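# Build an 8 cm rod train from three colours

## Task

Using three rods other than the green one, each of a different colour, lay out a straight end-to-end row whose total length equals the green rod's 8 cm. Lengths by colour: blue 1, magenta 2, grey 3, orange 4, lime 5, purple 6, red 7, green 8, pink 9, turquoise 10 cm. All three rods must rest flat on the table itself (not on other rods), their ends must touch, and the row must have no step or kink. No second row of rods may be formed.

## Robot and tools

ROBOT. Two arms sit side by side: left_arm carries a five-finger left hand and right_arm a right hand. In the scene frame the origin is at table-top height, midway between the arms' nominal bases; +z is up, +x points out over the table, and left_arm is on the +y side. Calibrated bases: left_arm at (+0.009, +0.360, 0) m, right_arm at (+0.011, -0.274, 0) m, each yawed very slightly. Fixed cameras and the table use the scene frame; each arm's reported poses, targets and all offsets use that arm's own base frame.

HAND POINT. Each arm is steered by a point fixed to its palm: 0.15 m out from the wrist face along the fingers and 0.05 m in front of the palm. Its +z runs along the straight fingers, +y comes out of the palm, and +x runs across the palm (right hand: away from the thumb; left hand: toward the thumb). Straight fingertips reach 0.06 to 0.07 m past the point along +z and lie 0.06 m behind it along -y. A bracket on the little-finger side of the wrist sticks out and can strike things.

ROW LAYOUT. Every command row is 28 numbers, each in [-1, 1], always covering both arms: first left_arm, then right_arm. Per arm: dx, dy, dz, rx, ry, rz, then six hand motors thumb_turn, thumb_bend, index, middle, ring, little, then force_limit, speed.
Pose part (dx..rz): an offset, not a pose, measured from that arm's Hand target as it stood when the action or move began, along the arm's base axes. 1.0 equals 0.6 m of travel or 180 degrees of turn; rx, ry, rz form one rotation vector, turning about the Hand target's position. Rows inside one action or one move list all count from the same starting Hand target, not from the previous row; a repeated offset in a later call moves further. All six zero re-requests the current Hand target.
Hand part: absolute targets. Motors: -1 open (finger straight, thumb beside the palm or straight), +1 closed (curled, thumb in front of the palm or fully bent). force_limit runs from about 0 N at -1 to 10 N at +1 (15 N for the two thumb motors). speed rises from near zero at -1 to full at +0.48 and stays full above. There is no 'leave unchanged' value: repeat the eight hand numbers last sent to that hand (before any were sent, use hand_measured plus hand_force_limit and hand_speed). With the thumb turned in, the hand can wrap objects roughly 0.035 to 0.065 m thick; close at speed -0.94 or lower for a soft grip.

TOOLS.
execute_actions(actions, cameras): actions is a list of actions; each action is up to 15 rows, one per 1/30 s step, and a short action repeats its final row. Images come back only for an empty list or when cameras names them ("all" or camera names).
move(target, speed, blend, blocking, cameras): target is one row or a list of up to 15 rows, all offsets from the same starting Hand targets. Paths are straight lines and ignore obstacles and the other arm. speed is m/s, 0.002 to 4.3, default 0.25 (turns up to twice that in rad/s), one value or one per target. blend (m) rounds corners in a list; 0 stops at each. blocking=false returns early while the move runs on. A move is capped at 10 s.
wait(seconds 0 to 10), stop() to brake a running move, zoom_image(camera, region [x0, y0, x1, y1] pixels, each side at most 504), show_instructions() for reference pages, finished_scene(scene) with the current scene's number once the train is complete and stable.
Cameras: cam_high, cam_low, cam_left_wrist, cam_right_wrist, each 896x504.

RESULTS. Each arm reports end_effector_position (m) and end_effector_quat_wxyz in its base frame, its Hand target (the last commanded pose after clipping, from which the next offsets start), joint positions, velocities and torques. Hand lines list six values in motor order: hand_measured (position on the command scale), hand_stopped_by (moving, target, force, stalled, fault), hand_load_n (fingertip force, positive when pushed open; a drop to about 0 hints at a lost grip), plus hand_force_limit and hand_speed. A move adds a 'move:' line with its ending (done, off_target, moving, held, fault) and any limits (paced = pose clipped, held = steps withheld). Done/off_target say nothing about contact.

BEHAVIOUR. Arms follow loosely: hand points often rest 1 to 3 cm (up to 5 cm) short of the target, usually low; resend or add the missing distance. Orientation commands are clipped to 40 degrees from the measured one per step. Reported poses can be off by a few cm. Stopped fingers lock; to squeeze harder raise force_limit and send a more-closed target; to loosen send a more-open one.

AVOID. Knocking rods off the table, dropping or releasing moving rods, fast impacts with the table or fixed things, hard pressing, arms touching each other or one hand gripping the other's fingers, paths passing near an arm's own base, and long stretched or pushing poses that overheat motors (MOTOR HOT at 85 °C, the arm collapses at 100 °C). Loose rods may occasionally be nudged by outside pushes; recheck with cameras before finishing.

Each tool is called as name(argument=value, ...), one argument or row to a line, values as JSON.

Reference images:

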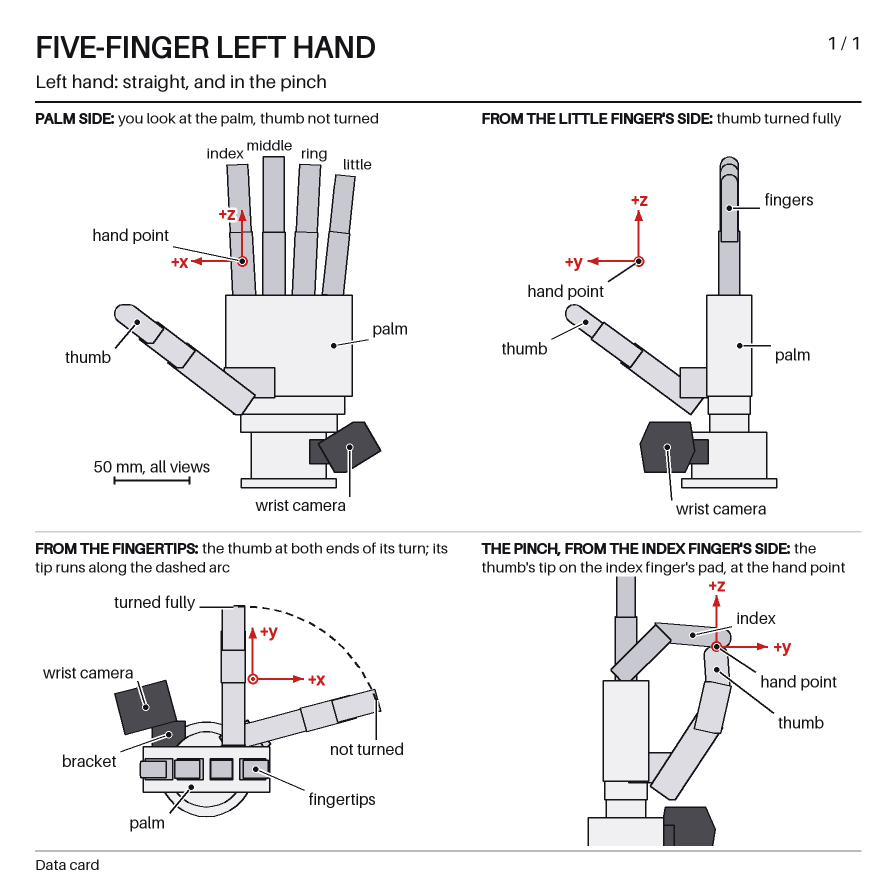

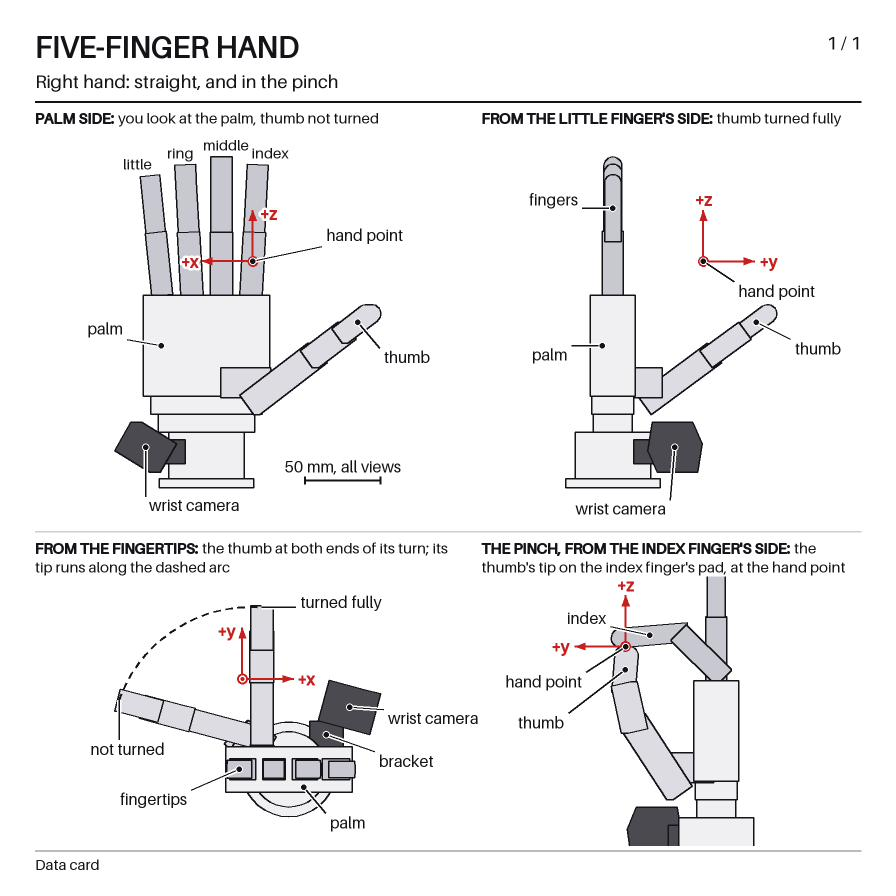

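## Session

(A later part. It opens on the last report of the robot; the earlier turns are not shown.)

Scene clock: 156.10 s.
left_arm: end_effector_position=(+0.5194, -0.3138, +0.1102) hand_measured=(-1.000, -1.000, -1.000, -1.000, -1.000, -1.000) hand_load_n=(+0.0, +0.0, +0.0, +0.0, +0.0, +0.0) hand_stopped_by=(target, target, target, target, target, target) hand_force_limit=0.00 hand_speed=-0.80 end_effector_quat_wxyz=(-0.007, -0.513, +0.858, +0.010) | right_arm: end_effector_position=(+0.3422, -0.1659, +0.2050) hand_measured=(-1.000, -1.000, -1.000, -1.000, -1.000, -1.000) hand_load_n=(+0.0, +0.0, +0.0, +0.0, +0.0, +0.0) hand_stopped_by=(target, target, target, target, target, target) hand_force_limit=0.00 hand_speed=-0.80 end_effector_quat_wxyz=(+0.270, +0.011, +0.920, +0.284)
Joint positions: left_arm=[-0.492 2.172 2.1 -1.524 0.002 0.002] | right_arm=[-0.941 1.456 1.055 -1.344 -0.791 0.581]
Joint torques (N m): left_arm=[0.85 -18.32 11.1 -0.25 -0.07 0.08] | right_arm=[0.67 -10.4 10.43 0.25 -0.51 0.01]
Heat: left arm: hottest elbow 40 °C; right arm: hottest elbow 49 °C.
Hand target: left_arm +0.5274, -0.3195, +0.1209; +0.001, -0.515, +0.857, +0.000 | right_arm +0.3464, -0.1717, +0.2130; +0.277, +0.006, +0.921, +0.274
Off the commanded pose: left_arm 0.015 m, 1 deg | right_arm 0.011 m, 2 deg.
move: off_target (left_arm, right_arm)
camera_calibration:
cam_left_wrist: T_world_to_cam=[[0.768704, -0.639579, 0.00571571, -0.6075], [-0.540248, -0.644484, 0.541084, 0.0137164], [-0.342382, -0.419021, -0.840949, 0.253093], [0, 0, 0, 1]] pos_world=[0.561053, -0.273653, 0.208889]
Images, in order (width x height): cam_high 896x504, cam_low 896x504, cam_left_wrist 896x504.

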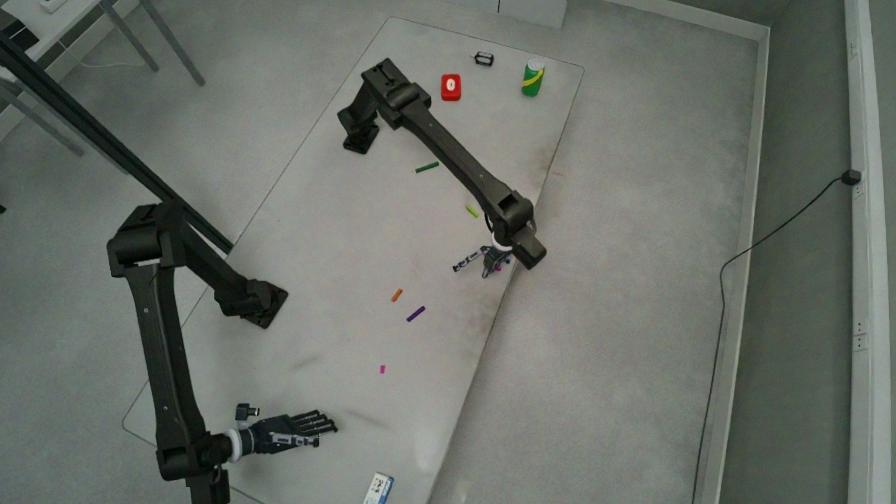

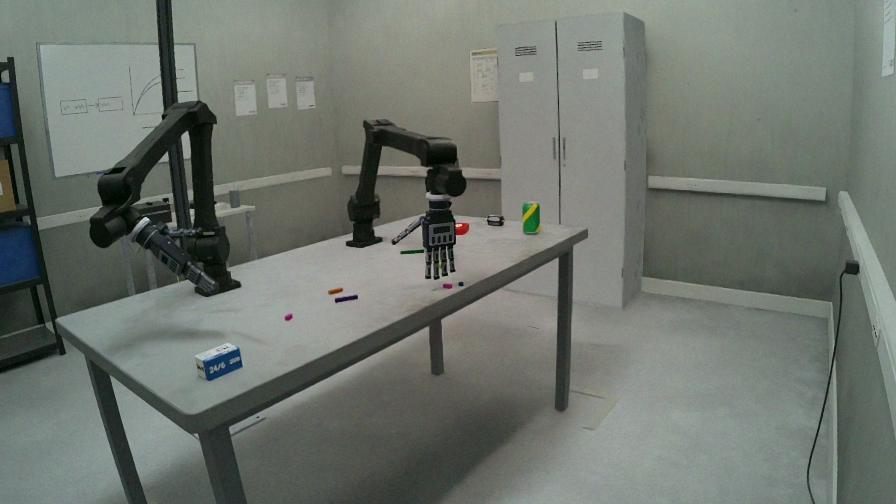

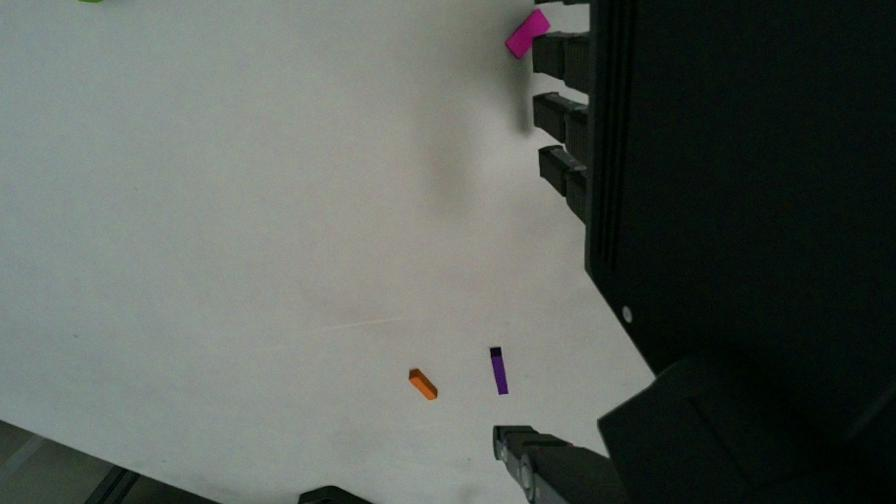

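move(
  target=[0.0727,0.055,0,0,0,0,-1,-1,-1,-1,-1,-1,0,-0.8,0,0,0,0,0,0,-1,-1,-1,-1,-1,-1,0,-0.8],
  speed=0.15,
  cameras=["cam_left_wrist","cam_low","cam_high"],
)

zoom_image(
  camera="cam_low",
  region=[410, 240, 490, 320],
)

zoom_image(
  camera="cam_left_wrist",
  region=[400, 0, 640, 240],
)

Scene clock: 167.90 s.
left_arm: end_effector_position=(+0.5650, -0.2800, +0.1166) hand_measured=(-1.000, -1.000, -1.000, -1.000, -1.000, -1.000) hand_load_n=(+0.0, +0.0, +0.0, +0.0, +0.0, +0.0) hand_stopped_by=(target, target, target, target, target, target) hand_force_limit=0.00 hand_speed=-0.80 end_effector_quat_wxyz=(-0.005, -0.522, +0.853, +0.006) | right_arm: end_effector_position=(+0.3422, -0.1659, +0.2050) hand_measured=(-1.000, -1.000, -1.000, -1.000, -1.000, -1.000) hand_load_n=(+0.0, +0.0, +0.0, +0.0, +0.0, +0.0) hand_stopped_by=(target, target, target, target, target, target) hand_force_limit=0.00 hand_speed=-0.80 end_effector_quat_wxyz=(+0.270, +0.011, +0.920, +0.284)
Joint positions: left_arm=[-0.416 2.255 2.263 -1.593 0.001 0.057] | right_arm=[-0.941 1.456 1.055 -1.344 -0.791 0.581]
Joint torques (N m): left_arm=[-0.38 -18.49 11.28 -0.18 -0.04 0.25] | right_arm=[0.73 -10.4 10.43 0.21 -0.51 0.02]
Motor temperatures (°C): left_arm=[33 43 40 27 27 27] | right_arm=[30 35 49 32 30 28]
Heat: left arm: hottest shoulder 43 °C; right arm: hottest elbow 49 °C.
Hand target: left_arm +0.5709, -0.2865, +0.1209; +0.000, -0.515, +0.857, +0.000 | right_arm +0.3464, -0.1717, +0.2130; +0.277, +0.006, +0.921, +0.274
Off the commanded pose: left_arm 0.010 m, 1 deg | right_arm 0.011 m, 2 deg.
move: off_target (right_arm)
camera_calibration:
cam_left_wrist: T_world_to_cam=[[0.78237, -0.622613, 0.0158386, -0.625184], [-0.531059, -0.653606, 0.539236, 0.049189], [-0.325383, -0.430293, -0.842006, 0.275543], [0, 0, 0, 1]] pos_world=[0.604904, -0.238533, 0.215387]
Images, in order (width x height): cam_high 896x504, cam_low 896x504, cam_left_wrist 896x504.

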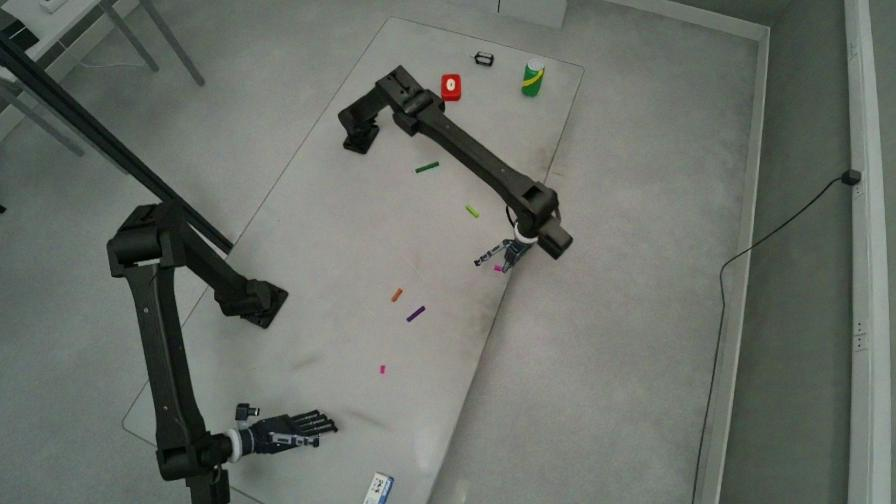

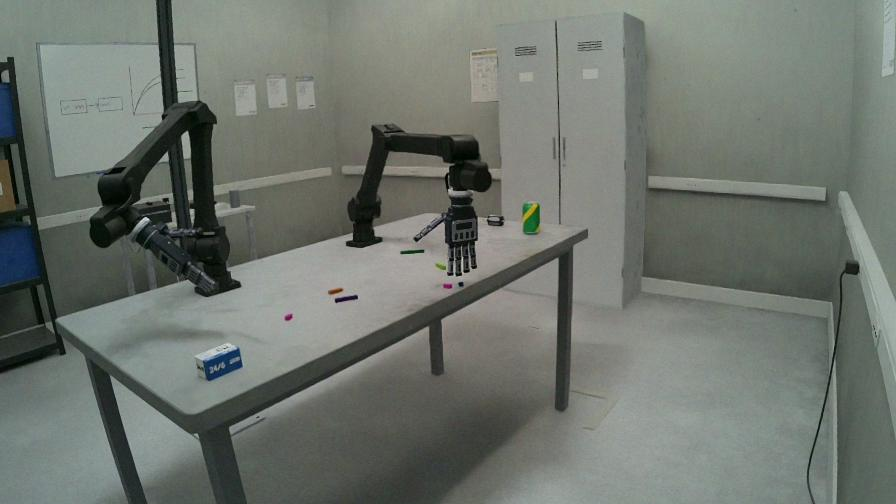

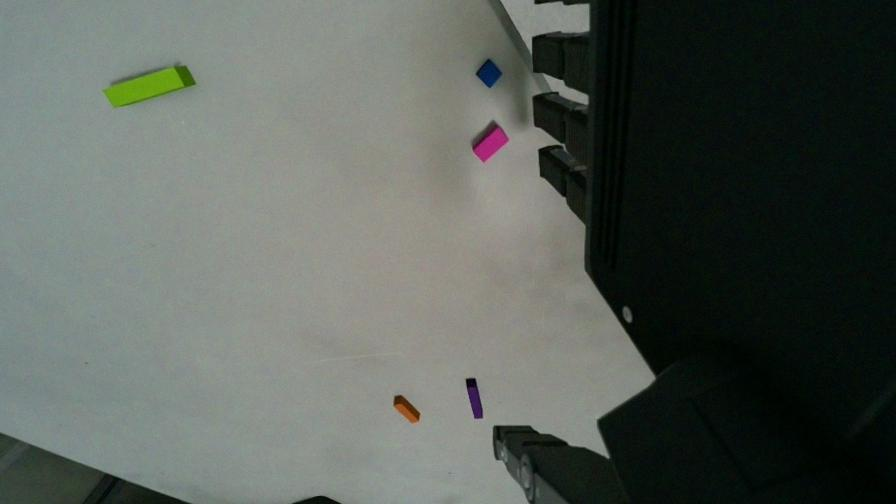

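Scaled by 6.300 from the camera's 896x504 image, which has a finer 1280x720 frame.

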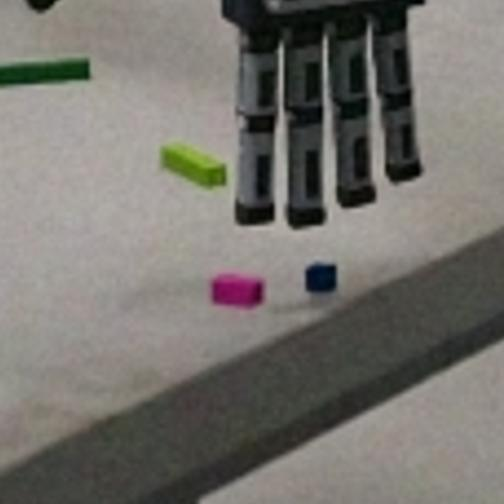

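Scaled by 2.100 from the camera's 896x504 image, which has a finer 1280x720 frame.

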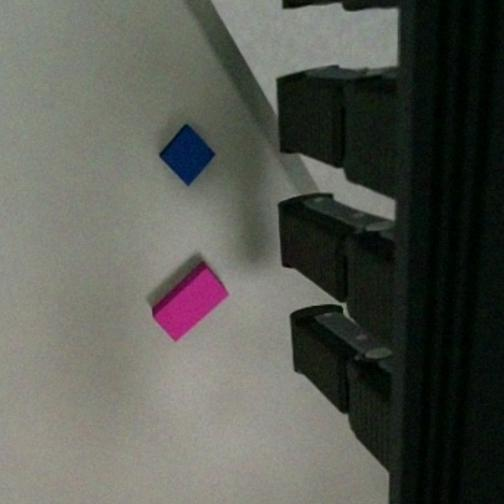

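move(
  target=[-0.005,-0.0025,-0.048,0,0,0,-1,-1,-1,-1,-1,-1,0,-0.8,0,0,0,0,0,0,-1,-1,-1,-1,-1,-1,0,-0.8],
  speed=0.1,
  cameras=["cam_left_wrist"],
)

zoom_image(
  camera="cam_left_wrist",
  region=[400, 0, 640, 240],
)

Scene clock: 175.93 s.
left_arm: end_effector_position=(+0.5675, -0.2824, +0.0988) hand_measured=(-1.000, -1.000, -1.000, -1.000, -1.000, -1.000) hand_load_n=(+0.0, +0.0, +0.0, +0.0, +0.0, +0.0) hand_stopped_by=(target, target, target, target, target, target) hand_force_limit=0.00 hand_speed=-0.80 end_effector_quat_wxyz=(-0.001, -0.521, +0.854, +0.000) | right_arm: end_effector_position=(+0.3422, -0.1659, +0.2050) hand_measured=(-1.000, -1.000, -1.000, -1.000, -1.000, -1.000) hand_load_n=(+0.0, +0.0, +0.0, +0.5, +0.0, +0.0) hand_stopped_by=(target, target, target, target, target, target) hand_force_limit=0.00 hand_speed=-0.80 end_effector_quat_wxyz=(+0.270, +0.011, +0.920, +0.284)
Joint positions: left_arm=[-0.418 2.255 2.218 -1.536 0.001 0.057] | right_arm=[-0.941 1.456 1.055 -1.344 -0.791 0.581]
Joint torques (N m): left_arm=[-0.09 -18.96 7.92 0.65 -0.04 0.2] | right_arm=[0.67 -10.4 10.41 0.23 -0.51 0.01]
Heat: left arm: hottest shoulder 45 °C; right arm: hottest elbow 49 °C.
Hand target: left_arm +0.5679, -0.2880, +0.0921; +0.000, -0.515, +0.857, +0.000 | right_arm +0.3464, -0.1717, +0.2130; +0.277, +0.006, +0.921, +0.274
Off the commanded pose: left_arm 0.009 m, 1 deg | right_arm 0.011 m, 2 deg.
move: off_target (right_arm)
camera_calibration:
cam_left_wrist: T_world_to_cam=[[0.780627, -0.624334, 0.0287788, -0.629083], [-0.539172, -0.649429, 0.536223, 0.0646437], [-0.316092, -0.434107, -0.843586, 0.254205], [0, 0, 0, 1]] pos_world=[0.606286, -0.240424, 0.197885]
Images, in order (width x height): cam_left_wrist 896x504.

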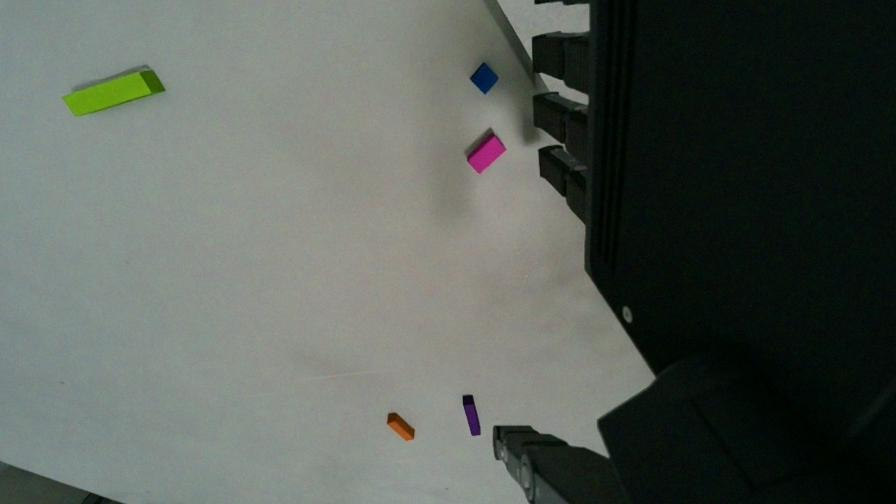

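Scaled by 2.100 from the camera's 896x504 image, which has a finer 1280x720 frame.

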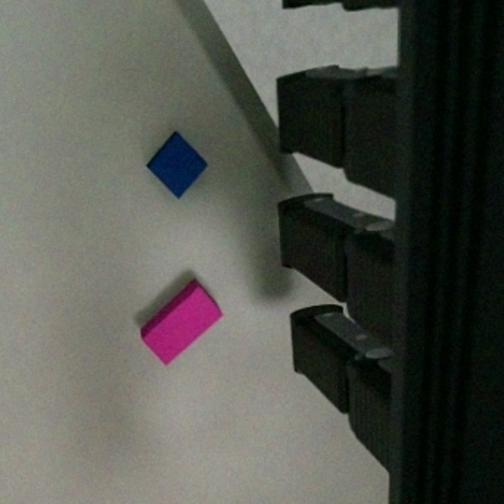

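move(
  target=[-0.0055,-0.017,-0.035,0,0,0,-1,-1,-1,-1,-1,-1,0,-0.8,0,0,0,0,0,0,-1,-1,-1,-1,-1,-1,0,-0.8],
  speed=0.06,
  cameras=["cam_left_wrist","cam_low"],
)

zoom_image(
  camera="cam_left_wrist",
  region=[400, 0, 640, 240],
)

zoom_image(
  camera="cam_low",
  region=[430, 240, 490, 300],
)

Scene clock: 186.57 s.
left_arm: end_effector_position=(+0.5643, -0.2942, +0.0843) hand_measured=(-1.000, -1.000, -1.000, -1.000, -1.000, -1.000) hand_load_n=(+0.0, +0.0, +0.0, +0.0, +0.0, +0.0) hand_stopped_by=(target, target, target, target, target, target) hand_force_limit=0.00 hand_speed=-0.80 end_effector_quat_wxyz=(+0.002, -0.514, +0.858, -0.004) | right_arm: end_effector_position=(+0.3422, -0.1659, +0.2050) hand_measured=(-1.000, -1.000, -1.000, -1.000, -1.000, -1.000) hand_load_n=(+0.0, +0.0, +0.0, +0.0, +0.0, +0.0) hand_stopped_by=(target, target, target, target, target, target) hand_force_limit=0.00 hand_speed=-0.80 end_effector_quat_wxyz=(+0.270, +0.011, +0.920, +0.284)
Joint positions: left_arm=[-0.436 2.256 2.183 -1.488 0.001 0.054] | right_arm=[-0.941 1.456 1.055 -1.344 -0.791 0.581]
Joint torques (N m): left_arm=[0.56 -18.14 7.75 0.66 -0.06 0.08] | right_arm=[0.79 -10.29 10.43 0.23 -0.51 0.01]
Heat: left arm: hottest shoulder 47 °C; right arm: hottest elbow 49 °C.
Hand target: left_arm +0.5646, -0.2981, +0.0711; +0.000, -0.515, +0.857, +0.000 | right_arm +0.3464, -0.1717, +0.2130; +0.277, +0.006, +0.921, +0.274
Off the commanded pose: left_arm 0.014 m, 1 deg | right_arm 0.011 m, 2 deg.
move: off_target (left_arm, right_arm)
camera_calibration:
cam_left_wrist: T_world_to_cam=[[0.770434, -0.636273, 0.0398533, -0.63226], [-0.554784, -0.638341, 0.533606, 0.0752702], [-0.314079, -0.433218, -0.844794, 0.235028], [0, 0, 0, 1]] pos_world=[0.602691, -0.252424, 0.183583]
Images, in order (width x height): cam_low 896x504, cam_left_wrist 896x504.

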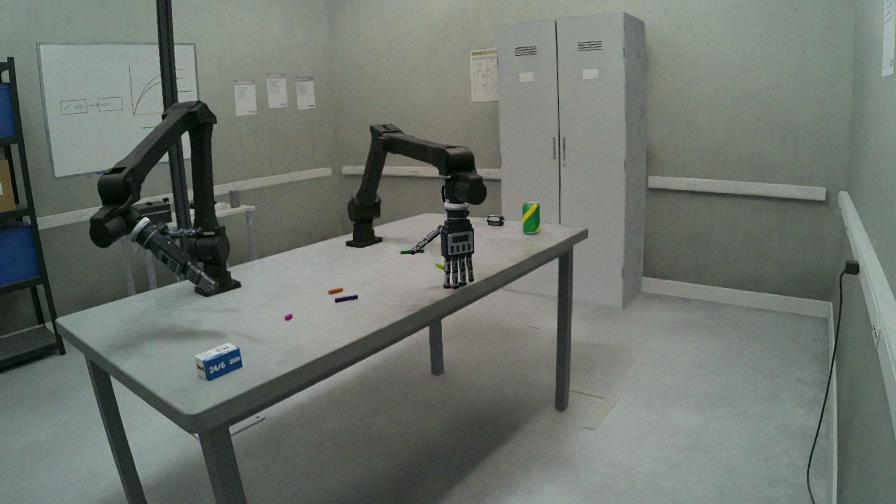

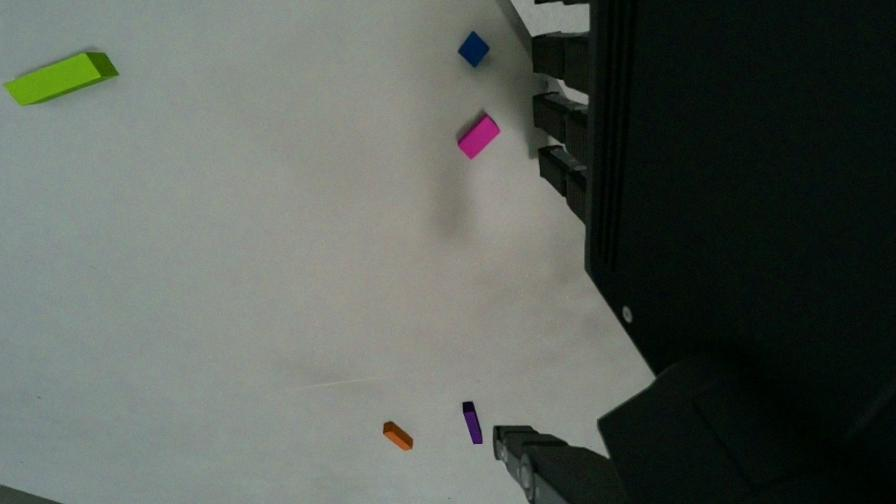

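Scaled by 2.100 from the camera's 896x504 image, which has a finer 1280x720 frame.

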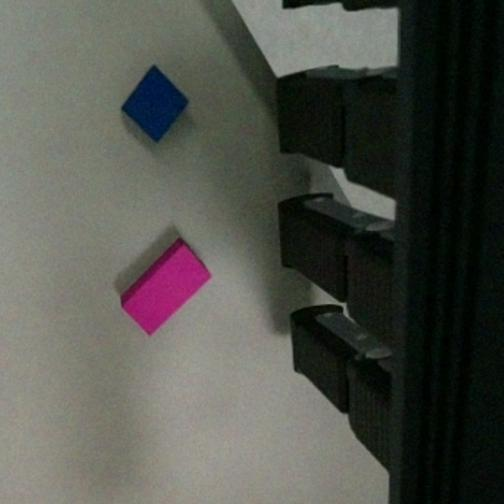

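Scaled by 8.400 from the camera's 896x504 image, which has a finer 1280x720 frame.

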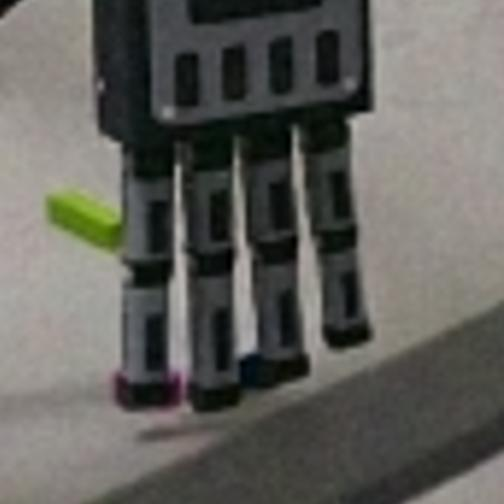

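move(
  target=[0.005,0.024,-0.012,0,0,0,-1,-1,-1,-1,-1,-1,0,-0.8,0,0,0,0,0,0,-1,-1,-1,-1,-1,-1,0,-0.8],
  speed=0.06,
  cameras=["cam_left_wrist","cam_low"],
)

zoom_image(
  camera="cam_left_wrist",
  region=[400, 0, 640, 240],
)

zoom_image(
  camera="cam_low",
  region=[430, 240, 490, 300],
)

Scene clock: 192.63 s.
left_arm: end_effector_position=(+0.5642, -0.2929, +0.0783) hand_measured=(-1.000, -1.000, -1.000, -1.000, -1.000, -1.000) hand_load_n=(+0.0, +0.0, +0.0, -0.5, +0.0, +0.0) hand_stopped_by=(target, target, target, target, target, target) hand_force_limit=0.00 hand_speed=-0.80 end_effector_quat_wxyz=(+0.003, -0.513, +0.858, -0.006) | right_arm: end_effector_position=(+0.3422, -0.1659, +0.2050) hand_measured=(-1.000, -1.000, -1.000, -1.000, -1.000, -1.000) hand_load_n=(+0.0, +0.0, +0.0, +0.0, +0.0, +0.0) hand_stopped_by=(target, target, target, target, target, target) hand_force_limit=0.00 hand_speed=-0.80 end_effector_quat_wxyz=(+0.270, +0.011, +0.920, +0.284)
Joint positions: left_arm=[-0.435 2.252 2.161 -1.467 0.002 0.058] | right_arm=[-0.941 1.456 1.055 -1.344 -0.791 0.581]
Joint torques (N m): left_arm=[1.44 -18.73 6.72 0.84 -0.06 0.26] | right_arm=[0.73 -10.4 10.45 0.2 -0.52 0.01]
Motor temperatures (°C): left_arm=[33 48 41 27 27 27] | right_arm=[30 35 50 32 31 28]
Heat: left arm: hottest shoulder 48 °C; right arm: hottest elbow 50 °C.
Hand target: left_arm +0.5675, -0.2838, +0.0641; +0.000, -0.515, +0.857, +0.000 | right_arm +0.3464, -0.1717, +0.2130; +0.277, +0.006, +0.921, +0.274
Off the commanded pose: left_arm 0.017 m, 1 deg | right_arm 0.011 m, 2 deg.
move: off_target (left_arm, right_arm)
camera_calibration:
cam_left_wrist: T_world_to_cam=[[0.76834, -0.638574, 0.0433283, -0.63083], [-0.558237, -0.635485, 0.533413, 0.0820323], [-0.313089, -0.43403, -0.844744, 0.229662], [0, 0, 0, 1]] pos_world=[0.60239, -0.251021, 0.177581]
Images, in order (width x height): cam_low 896x504, cam_left_wrist 896x504.

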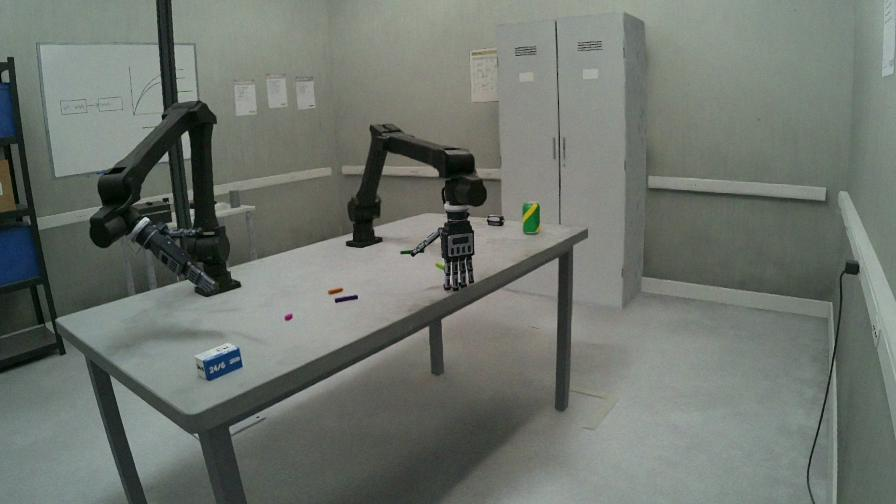

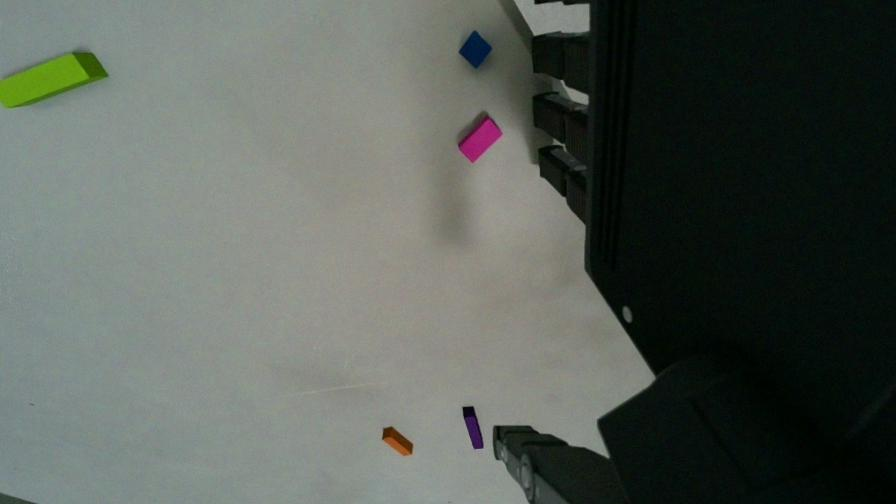

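Scaled by 2.100 from the camera's 896x504 image, which has a finer 1280x720 frame.

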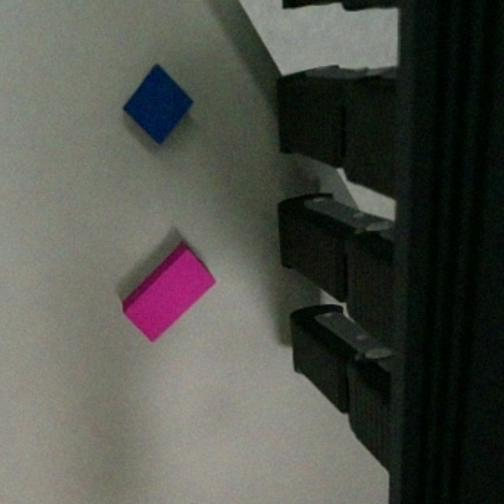

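Scaled by 8.400 from the camera's 896x504 image, which has a finer 1280x720 frame.

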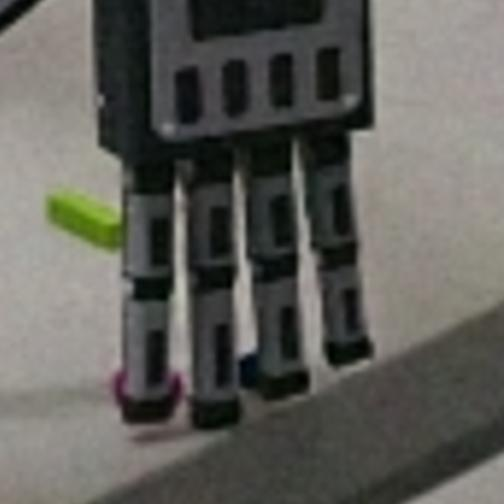

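move(
  target=[0,0.003,0.025,0,0,0,-1,-1,-1,-1,-1,-1,0,-0.8,0,0,0,0,0,0,-1,-1,-1,-1,-1,-1,0,-0.8],
  speed=0.06,
)

Scene clock: 197.07 s.
left_arm: end_effector_position=(+0.5632, -0.2923, +0.0785) hand_measured=(-1.000, -1.000, -1.000, -1.000, -1.000, -1.000) hand_load_n=(+0.0, +0.0, +0.0, +0.0, +0.0, +0.0) hand_stopped_by=(target, target, target, target, target, target) hand_force_limit=0.00 hand_speed=-0.80 end_effector_quat_wxyz=(+0.002, -0.512, +0.859, -0.004) | right_arm: end_effector_position=(+0.3422, -0.1659, +0.2050) hand_measured=(-1.000, -1.000, -1.000, -1.000, -1.000, -1.000) hand_load_n=(+0.0, +0.0, +0.0, +0.0, +0.0, +0.0) hand_stopped_by=(target, target, target, target, target, target) hand_force_limit=0.00 hand_speed=-0.80 end_effector_quat_wxyz=(+0.270, +0.011, +0.920, +0.284)
Joint positions: left_arm=[-0.435 2.252 2.161 -1.47 0.002 0.06] | right_arm=[-0.941 1.456 1.055 -1.344 -0.791 0.581]
Joint torques (N m): left_arm=[1.9 -19.25 8.75 -0.25 -0.08 0.25] | right_arm=[0.73 -10.46 10.45 0.23 -0.51 0.01]
Heat: left arm: hottest shoulder 48 °C; right arm: hottest elbow 50 °C.
Hand target: left_arm +0.5675, -0.2820, +0.0789; +0.000, -0.515, +0.857, +0.000 | right_arm +0.3464, -0.1717, +0.2130; +0.277, +0.006, +0.921, +0.274
Off the commanded pose: left_arm 0.011 m, 1 deg | right_arm 0.011 m, 2 deg.
move: off_target (left_arm, right_arm)

move(
  target=[
    [0,-0.06,0.05,0,0,0,-1,-1,-1,-1,-1,-1,0,-0.8,0,0,0,0,0,0,-1,-1,-1,-1,-1,-1,0,-0.8],
    [0,0.0017,0.05,0,0,0,-1,-1,-1,-1,-1,-1,0,-0.8,0,0,0,0,0,0,-1,-1,-1,-1,-1,-1,0,-0.8],
    [0,0.0017,-0.015,0,0,0,-1,-1,-1,-1,-1,-1,0,-0.8,0,0,0,0,0,0,-1,-1,-1,-1,-1,-1,0,-0.8],
  ],
  speed=0.1,
  cameras=["cam_left_wrist","cam_low"],
)

zoom_image(
  camera="cam_left_wrist",
  region=[400, 0, 640, 240],
)

Scene clock: 205.90 s.
left_arm: end_effector_position=(+0.5688, -0.2799, +0.0791) hand_measured=(-1.000, -1.000, -1.000, -1.000, -1.000, -1.000) hand_load_n=(+0.0, +0.0, +0.0, +0.0, +0.0, +0.0) hand_stopped_by=(target, target, target, target, target, target) hand_force_limit=0.00 hand_speed=-0.80 end_effector_quat_wxyz=(+0.002, -0.520, +0.854, -0.003) | right_arm: end_effector_position=(+0.3422, -0.1659, +0.2050) hand_measured=(-1.000, -1.000, -1.000, -1.000, -1.000, -1.000) hand_load_n=(+0.0, +0.0, +0.0, +0.0, -0.5, +0.0) hand_stopped_by=(target, target, target, target, target, target) hand_force_limit=0.00 hand_speed=-0.80 end_effector_quat_wxyz=(+0.270, +0.011, +0.920, +0.284)
Joint positions: left_arm=[-0.414 2.252 2.163 -1.475 0.001 0.063] | right_arm=[-0.941 1.456 1.055 -1.344 -0.791 0.581]
Joint torques (N m): left_arm=[0.32 -19.19 7.01 0.64 -0.03 0.23] | right_arm=[0.79 -10.4 10.43 0.21 -0.52 0.01]
Heat: left arm: hottest shoulder 48 °C; right arm: hottest elbow 50 °C.
Hand target: left_arm +0.5677, -0.2809, +0.0701; +0.001, -0.515, +0.857, +0.000 | right_arm +0.3464, -0.1717, +0.2130; +0.277, +0.006, +0.921, +0.274
Off the commanded pose: left_arm 0.009 m, 1 deg | right_arm 0.011 m, 2 deg.
move: off_target (right_arm)
camera_calibration:
cam_left_wrist: T_world_to_cam=[[0.778976, -0.625967, 0.036909, -0.628126], [-0.544727, -0.646373, 0.534298, 0.0816696], [-0.310596, -0.43631, -0.84449, 0.235332], [0, 0, 0, 1]] pos_world=[0.606876, -0.237719, 0.178283]
Images, in order (width x height): cam_low 896x504, cam_left_wrist 896x504.

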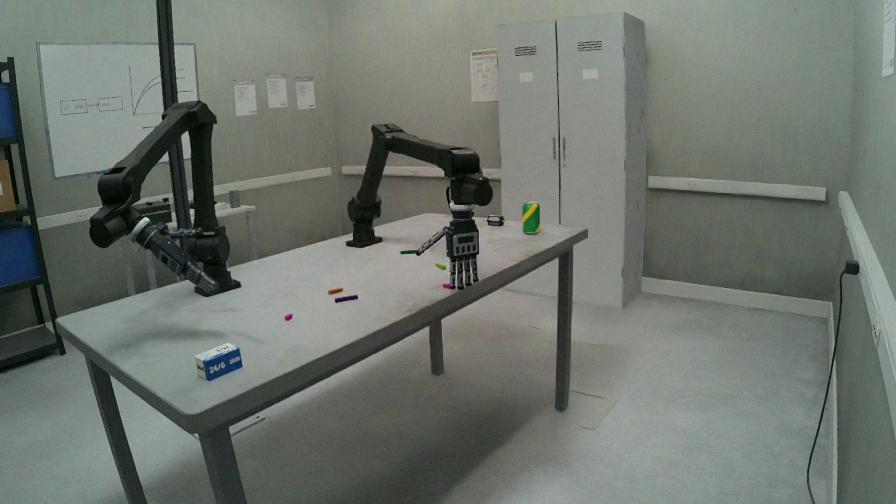

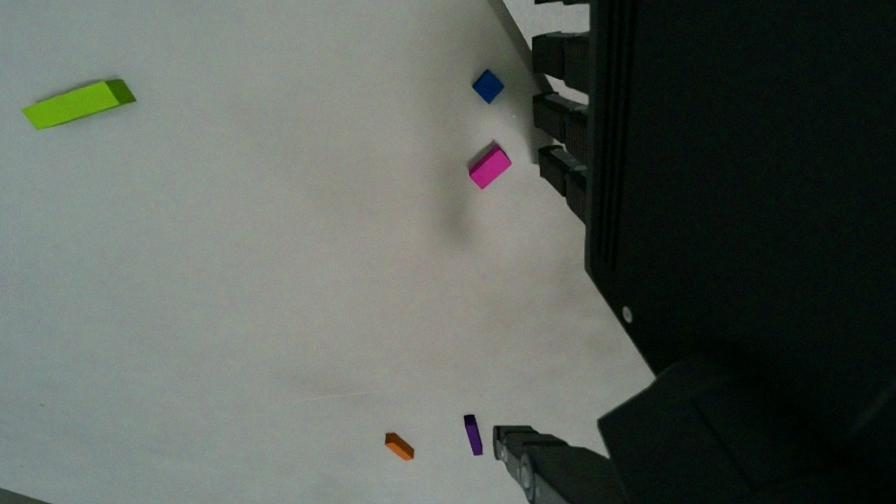

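Scaled by 2.100 from the camera's 896x504 image, which has a finer 1280x720 frame.

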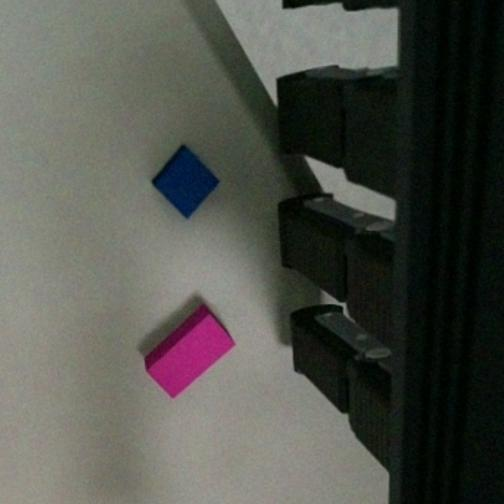

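move(
  target=[
    [0,0,-0.012,0,0,0,-1,-1,-1,-1,-1,-1,0,-0.8,0,0,0,0,0,0,-1,-1,-1,-1,-1,-1,0,-0.8],
    [-0.06,0.031,-0.012,0,0,0,-1,-1,-1,-1,-1,-1,0,-0.8,0,0,0,0,0,0,-1,-1,-1,-1,-1,-1,0,-0.8],
  ],
  speed=0.05,
  cameras=["cam_left_wrist","cam_low"],
)

zoom_image(
  camera="cam_left_wrist",
  region=[400, 0, 640, 240],
)

Scene clock: 216.63 s.
left_arm: end_effector_position=(+0.5378, -0.2662, +0.0767) hand_measured=(-1.000, -1.000, -1.000, -1.000, -1.000, -1.000) hand_load_n=(+0.0, +0.0, +0.0, +0.0, +0.0, +0.0) hand_stopped_by=(target, target, target, target, target, target) hand_force_limit=0.00 hand_speed=-0.80 end_effector_quat_wxyz=(+0.009, -0.519, +0.854, -0.013) | right_arm: end_effector_position=(+0.3422, -0.1659, +0.2050) hand_measured=(-1.000, -1.000, -1.000, -1.000, -1.000, -1.000) hand_load_n=(+0.0, +0.0, +0.0, +0.0, +0.0, +0.0) hand_stopped_by=(target, target, target, target, target, target) hand_force_limit=0.00 hand_speed=-0.80 end_effector_quat_wxyz=(+0.270, +0.011, +0.920, +0.284)
Joint positions: left_arm=[-0.414 2.121 1.934 -1.353 0.001 0.065] | right_arm=[-0.941 1.456 1.055 -1.344 -0.791 0.581]
Joint torques (N m): left_arm=[0.73 -17.08 6.23 0.29 -0.03 0.24] | right_arm=[0.73 -10.46 10.44 0.21 -0.51 0.01]
Heat: left arm: hottest shoulder 47 °C; right arm: hottest elbow 50 °C.
Hand target: left_arm +0.5317, -0.2623, +0.0629; +0.001, -0.516, +0.857, +0.000 | right_arm +0.3464, -0.1717, +0.2130; +0.277, +0.006, +0.921, +0.274
Off the commanded pose: left_arm 0.016 m, 2 deg | right_arm 0.011 m, 2 deg.
move: off_target (left_arm, right_arm)
camera_calibration:
cam_left_wrist: T_world_to_cam=[[0.776882, -0.62674, 0.0604273, -0.596206], [-0.55764, -0.640296, 0.52826, 0.0839666], [-0.292391, -0.444092, -0.84693, 0.217973], [0, 0, 0, 1]] pos_world=[0.573738, -0.223103, 0.176279]
Images, in order (width x height): cam_low 896x504, cam_left_wrist 896x504.

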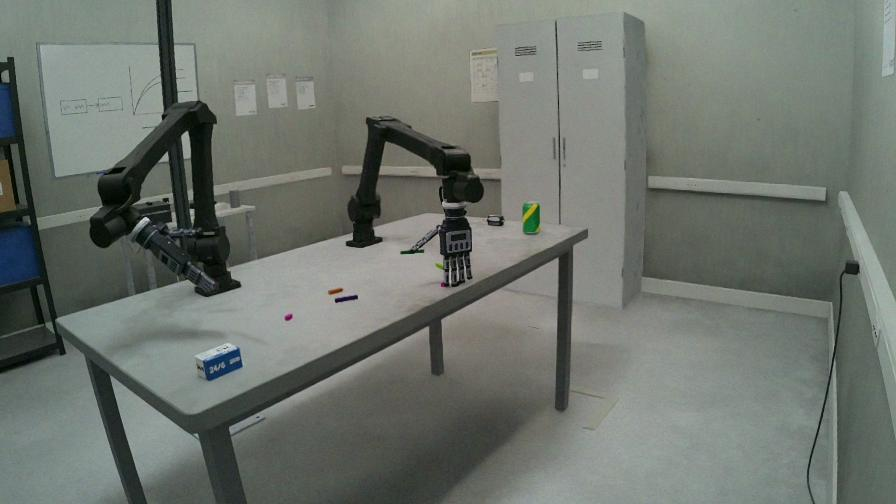

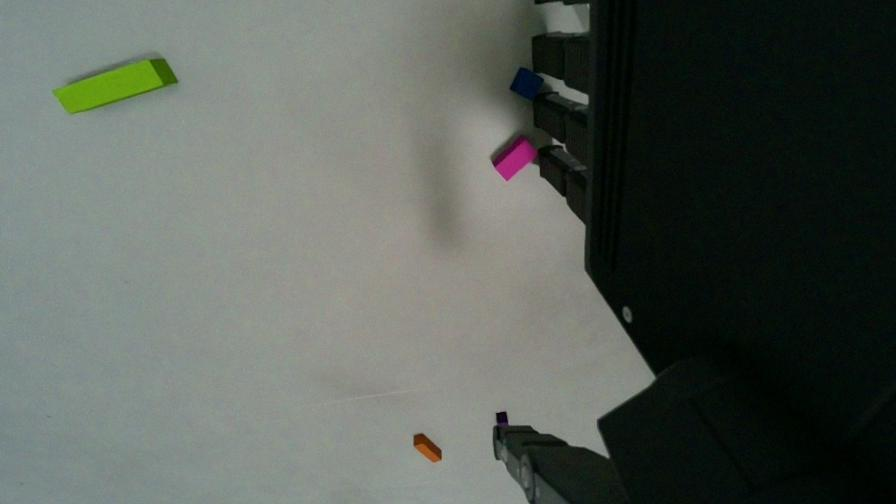

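Scaled by 2.100 from the camera's 896x504 image, which has a finer 1280x720 frame.

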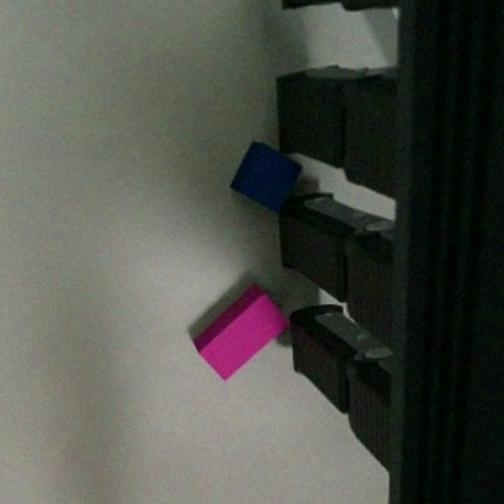

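move(
  target=[-0.1333,0.0688,0,0,0,0,-1,-1,-1,-1,-1,-1,0,-0.8,0,0,0,0,0,0,-1,-1,-1,-1,-1,-1,0,-0.8],
  speed=0.08,
  cameras=["cam_left_wrist","cam_low","cam_high"],
)

zoom_image(
  camera="cam_left_wrist",
  region=[300, 0, 600, 240],
)

Scene clock: 226.30 s.
left_arm: end_effector_position=(+0.4567, -0.2290, +0.0752) hand_measured=(-1.000, -1.000, -1.000, -1.000, -1.000, -1.000) hand_load_n=(+0.0, +0.0, +0.0, +0.0, +0.0, +0.0) hand_stopped_by=(target, target, target, target, target, target) hand_force_limit=0.00 hand_speed=-0.80 end_effector_quat_wxyz=(+0.008, -0.516, +0.857, -0.013) | right_arm: end_effector_position=(+0.3422, -0.1659, +0.2050) hand_measured=(-1.000, -1.000, -1.000, -1.000, -1.000, -1.000) hand_load_n=(+0.0, +0.0, +0.0, +0.0, +0.0, +0.0) hand_stopped_by=(target, target, target, target, target, target) hand_force_limit=0.00 hand_speed=-0.80 end_effector_quat_wxyz=(+0.270, +0.011, +0.920, +0.284)
Joint positions: left_arm=[-0.412 1.884 1.552 -1.208 0.001 0.074] | right_arm=[-0.941 1.456 1.055 -1.344 -0.791 0.581]
Joint torques (N m): left_arm=[1.32 -13.86 6.01 0.36 -0.02 0.24] | right_arm=[0.73 -10.4 10.43 0.18 -0.51 0.01]
Heat: left arm: hottest shoulder 47 °C; right arm: hottest elbow 50 °C.
Hand target: left_arm +0.4516, -0.2212, +0.0628; +0.000, -0.515, +0.857, +0.000 | right_arm +0.3464, -0.1717, +0.2130; +0.277, +0.006, +0.921, +0.274
Off the commanded pose: left_arm 0.015 m, 2 deg | right_arm 0.011 m, 2 deg.
move: off_target (left_arm, right_arm)
camera_calibration:
cam_left_wrist: T_world_to_cam=[[0.771665, -0.633225, 0.0596521, -0.508871], [-0.56266, -0.635911, 0.528234, 0.0666209], [-0.296558, -0.441184, -0.847001, 0.212061], [0, 0, 0, 1]] pos_world=[0.493052, -0.186307, 0.17478]
Images, in order (width x height): cam_high 896x504, cam_low 896x504, cam_left_wrist 896x504.

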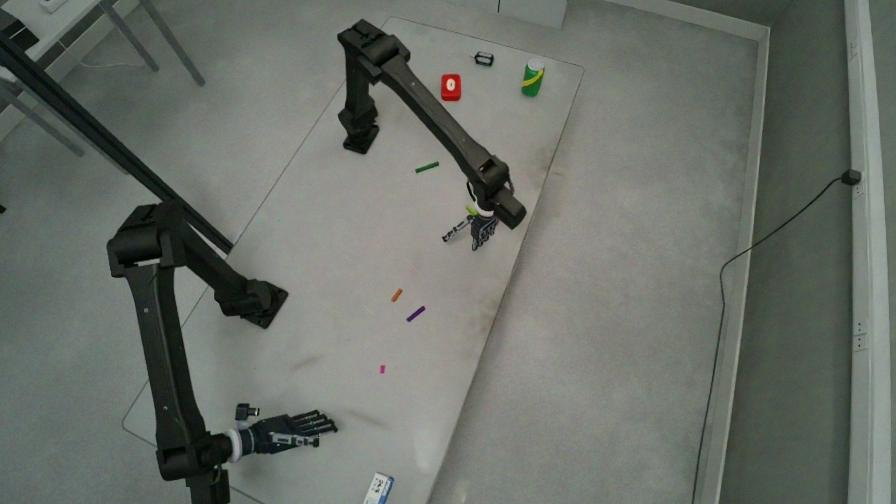

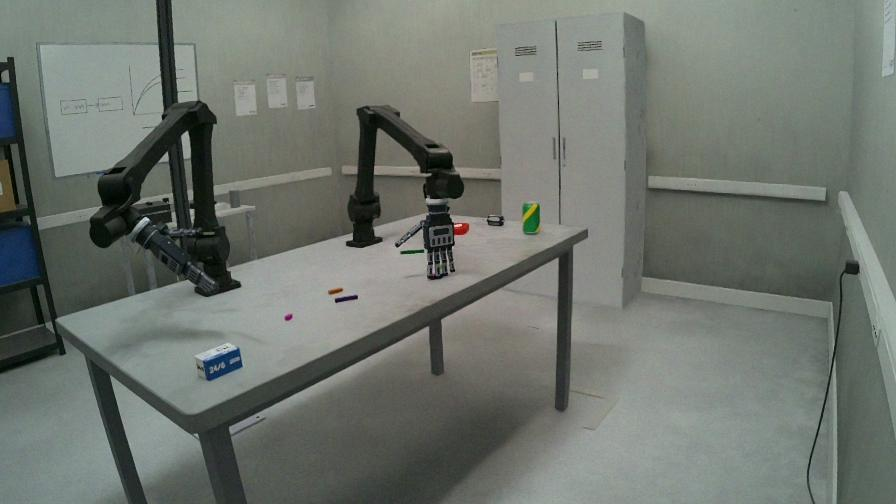

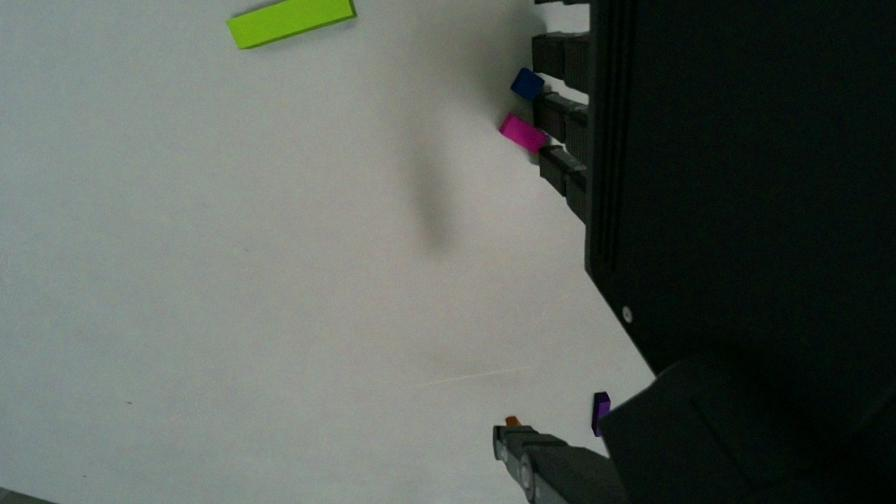

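Scaled by 1.680 from the camera's 896x504 image, which has a finer 1280x720 frame.

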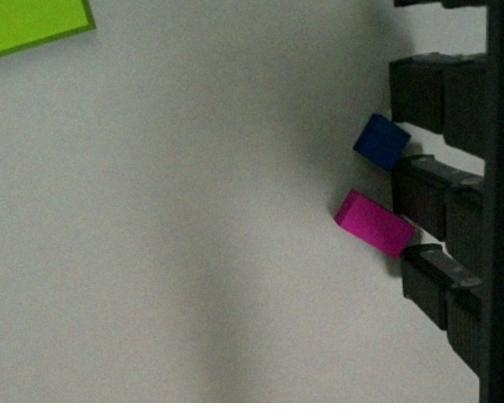

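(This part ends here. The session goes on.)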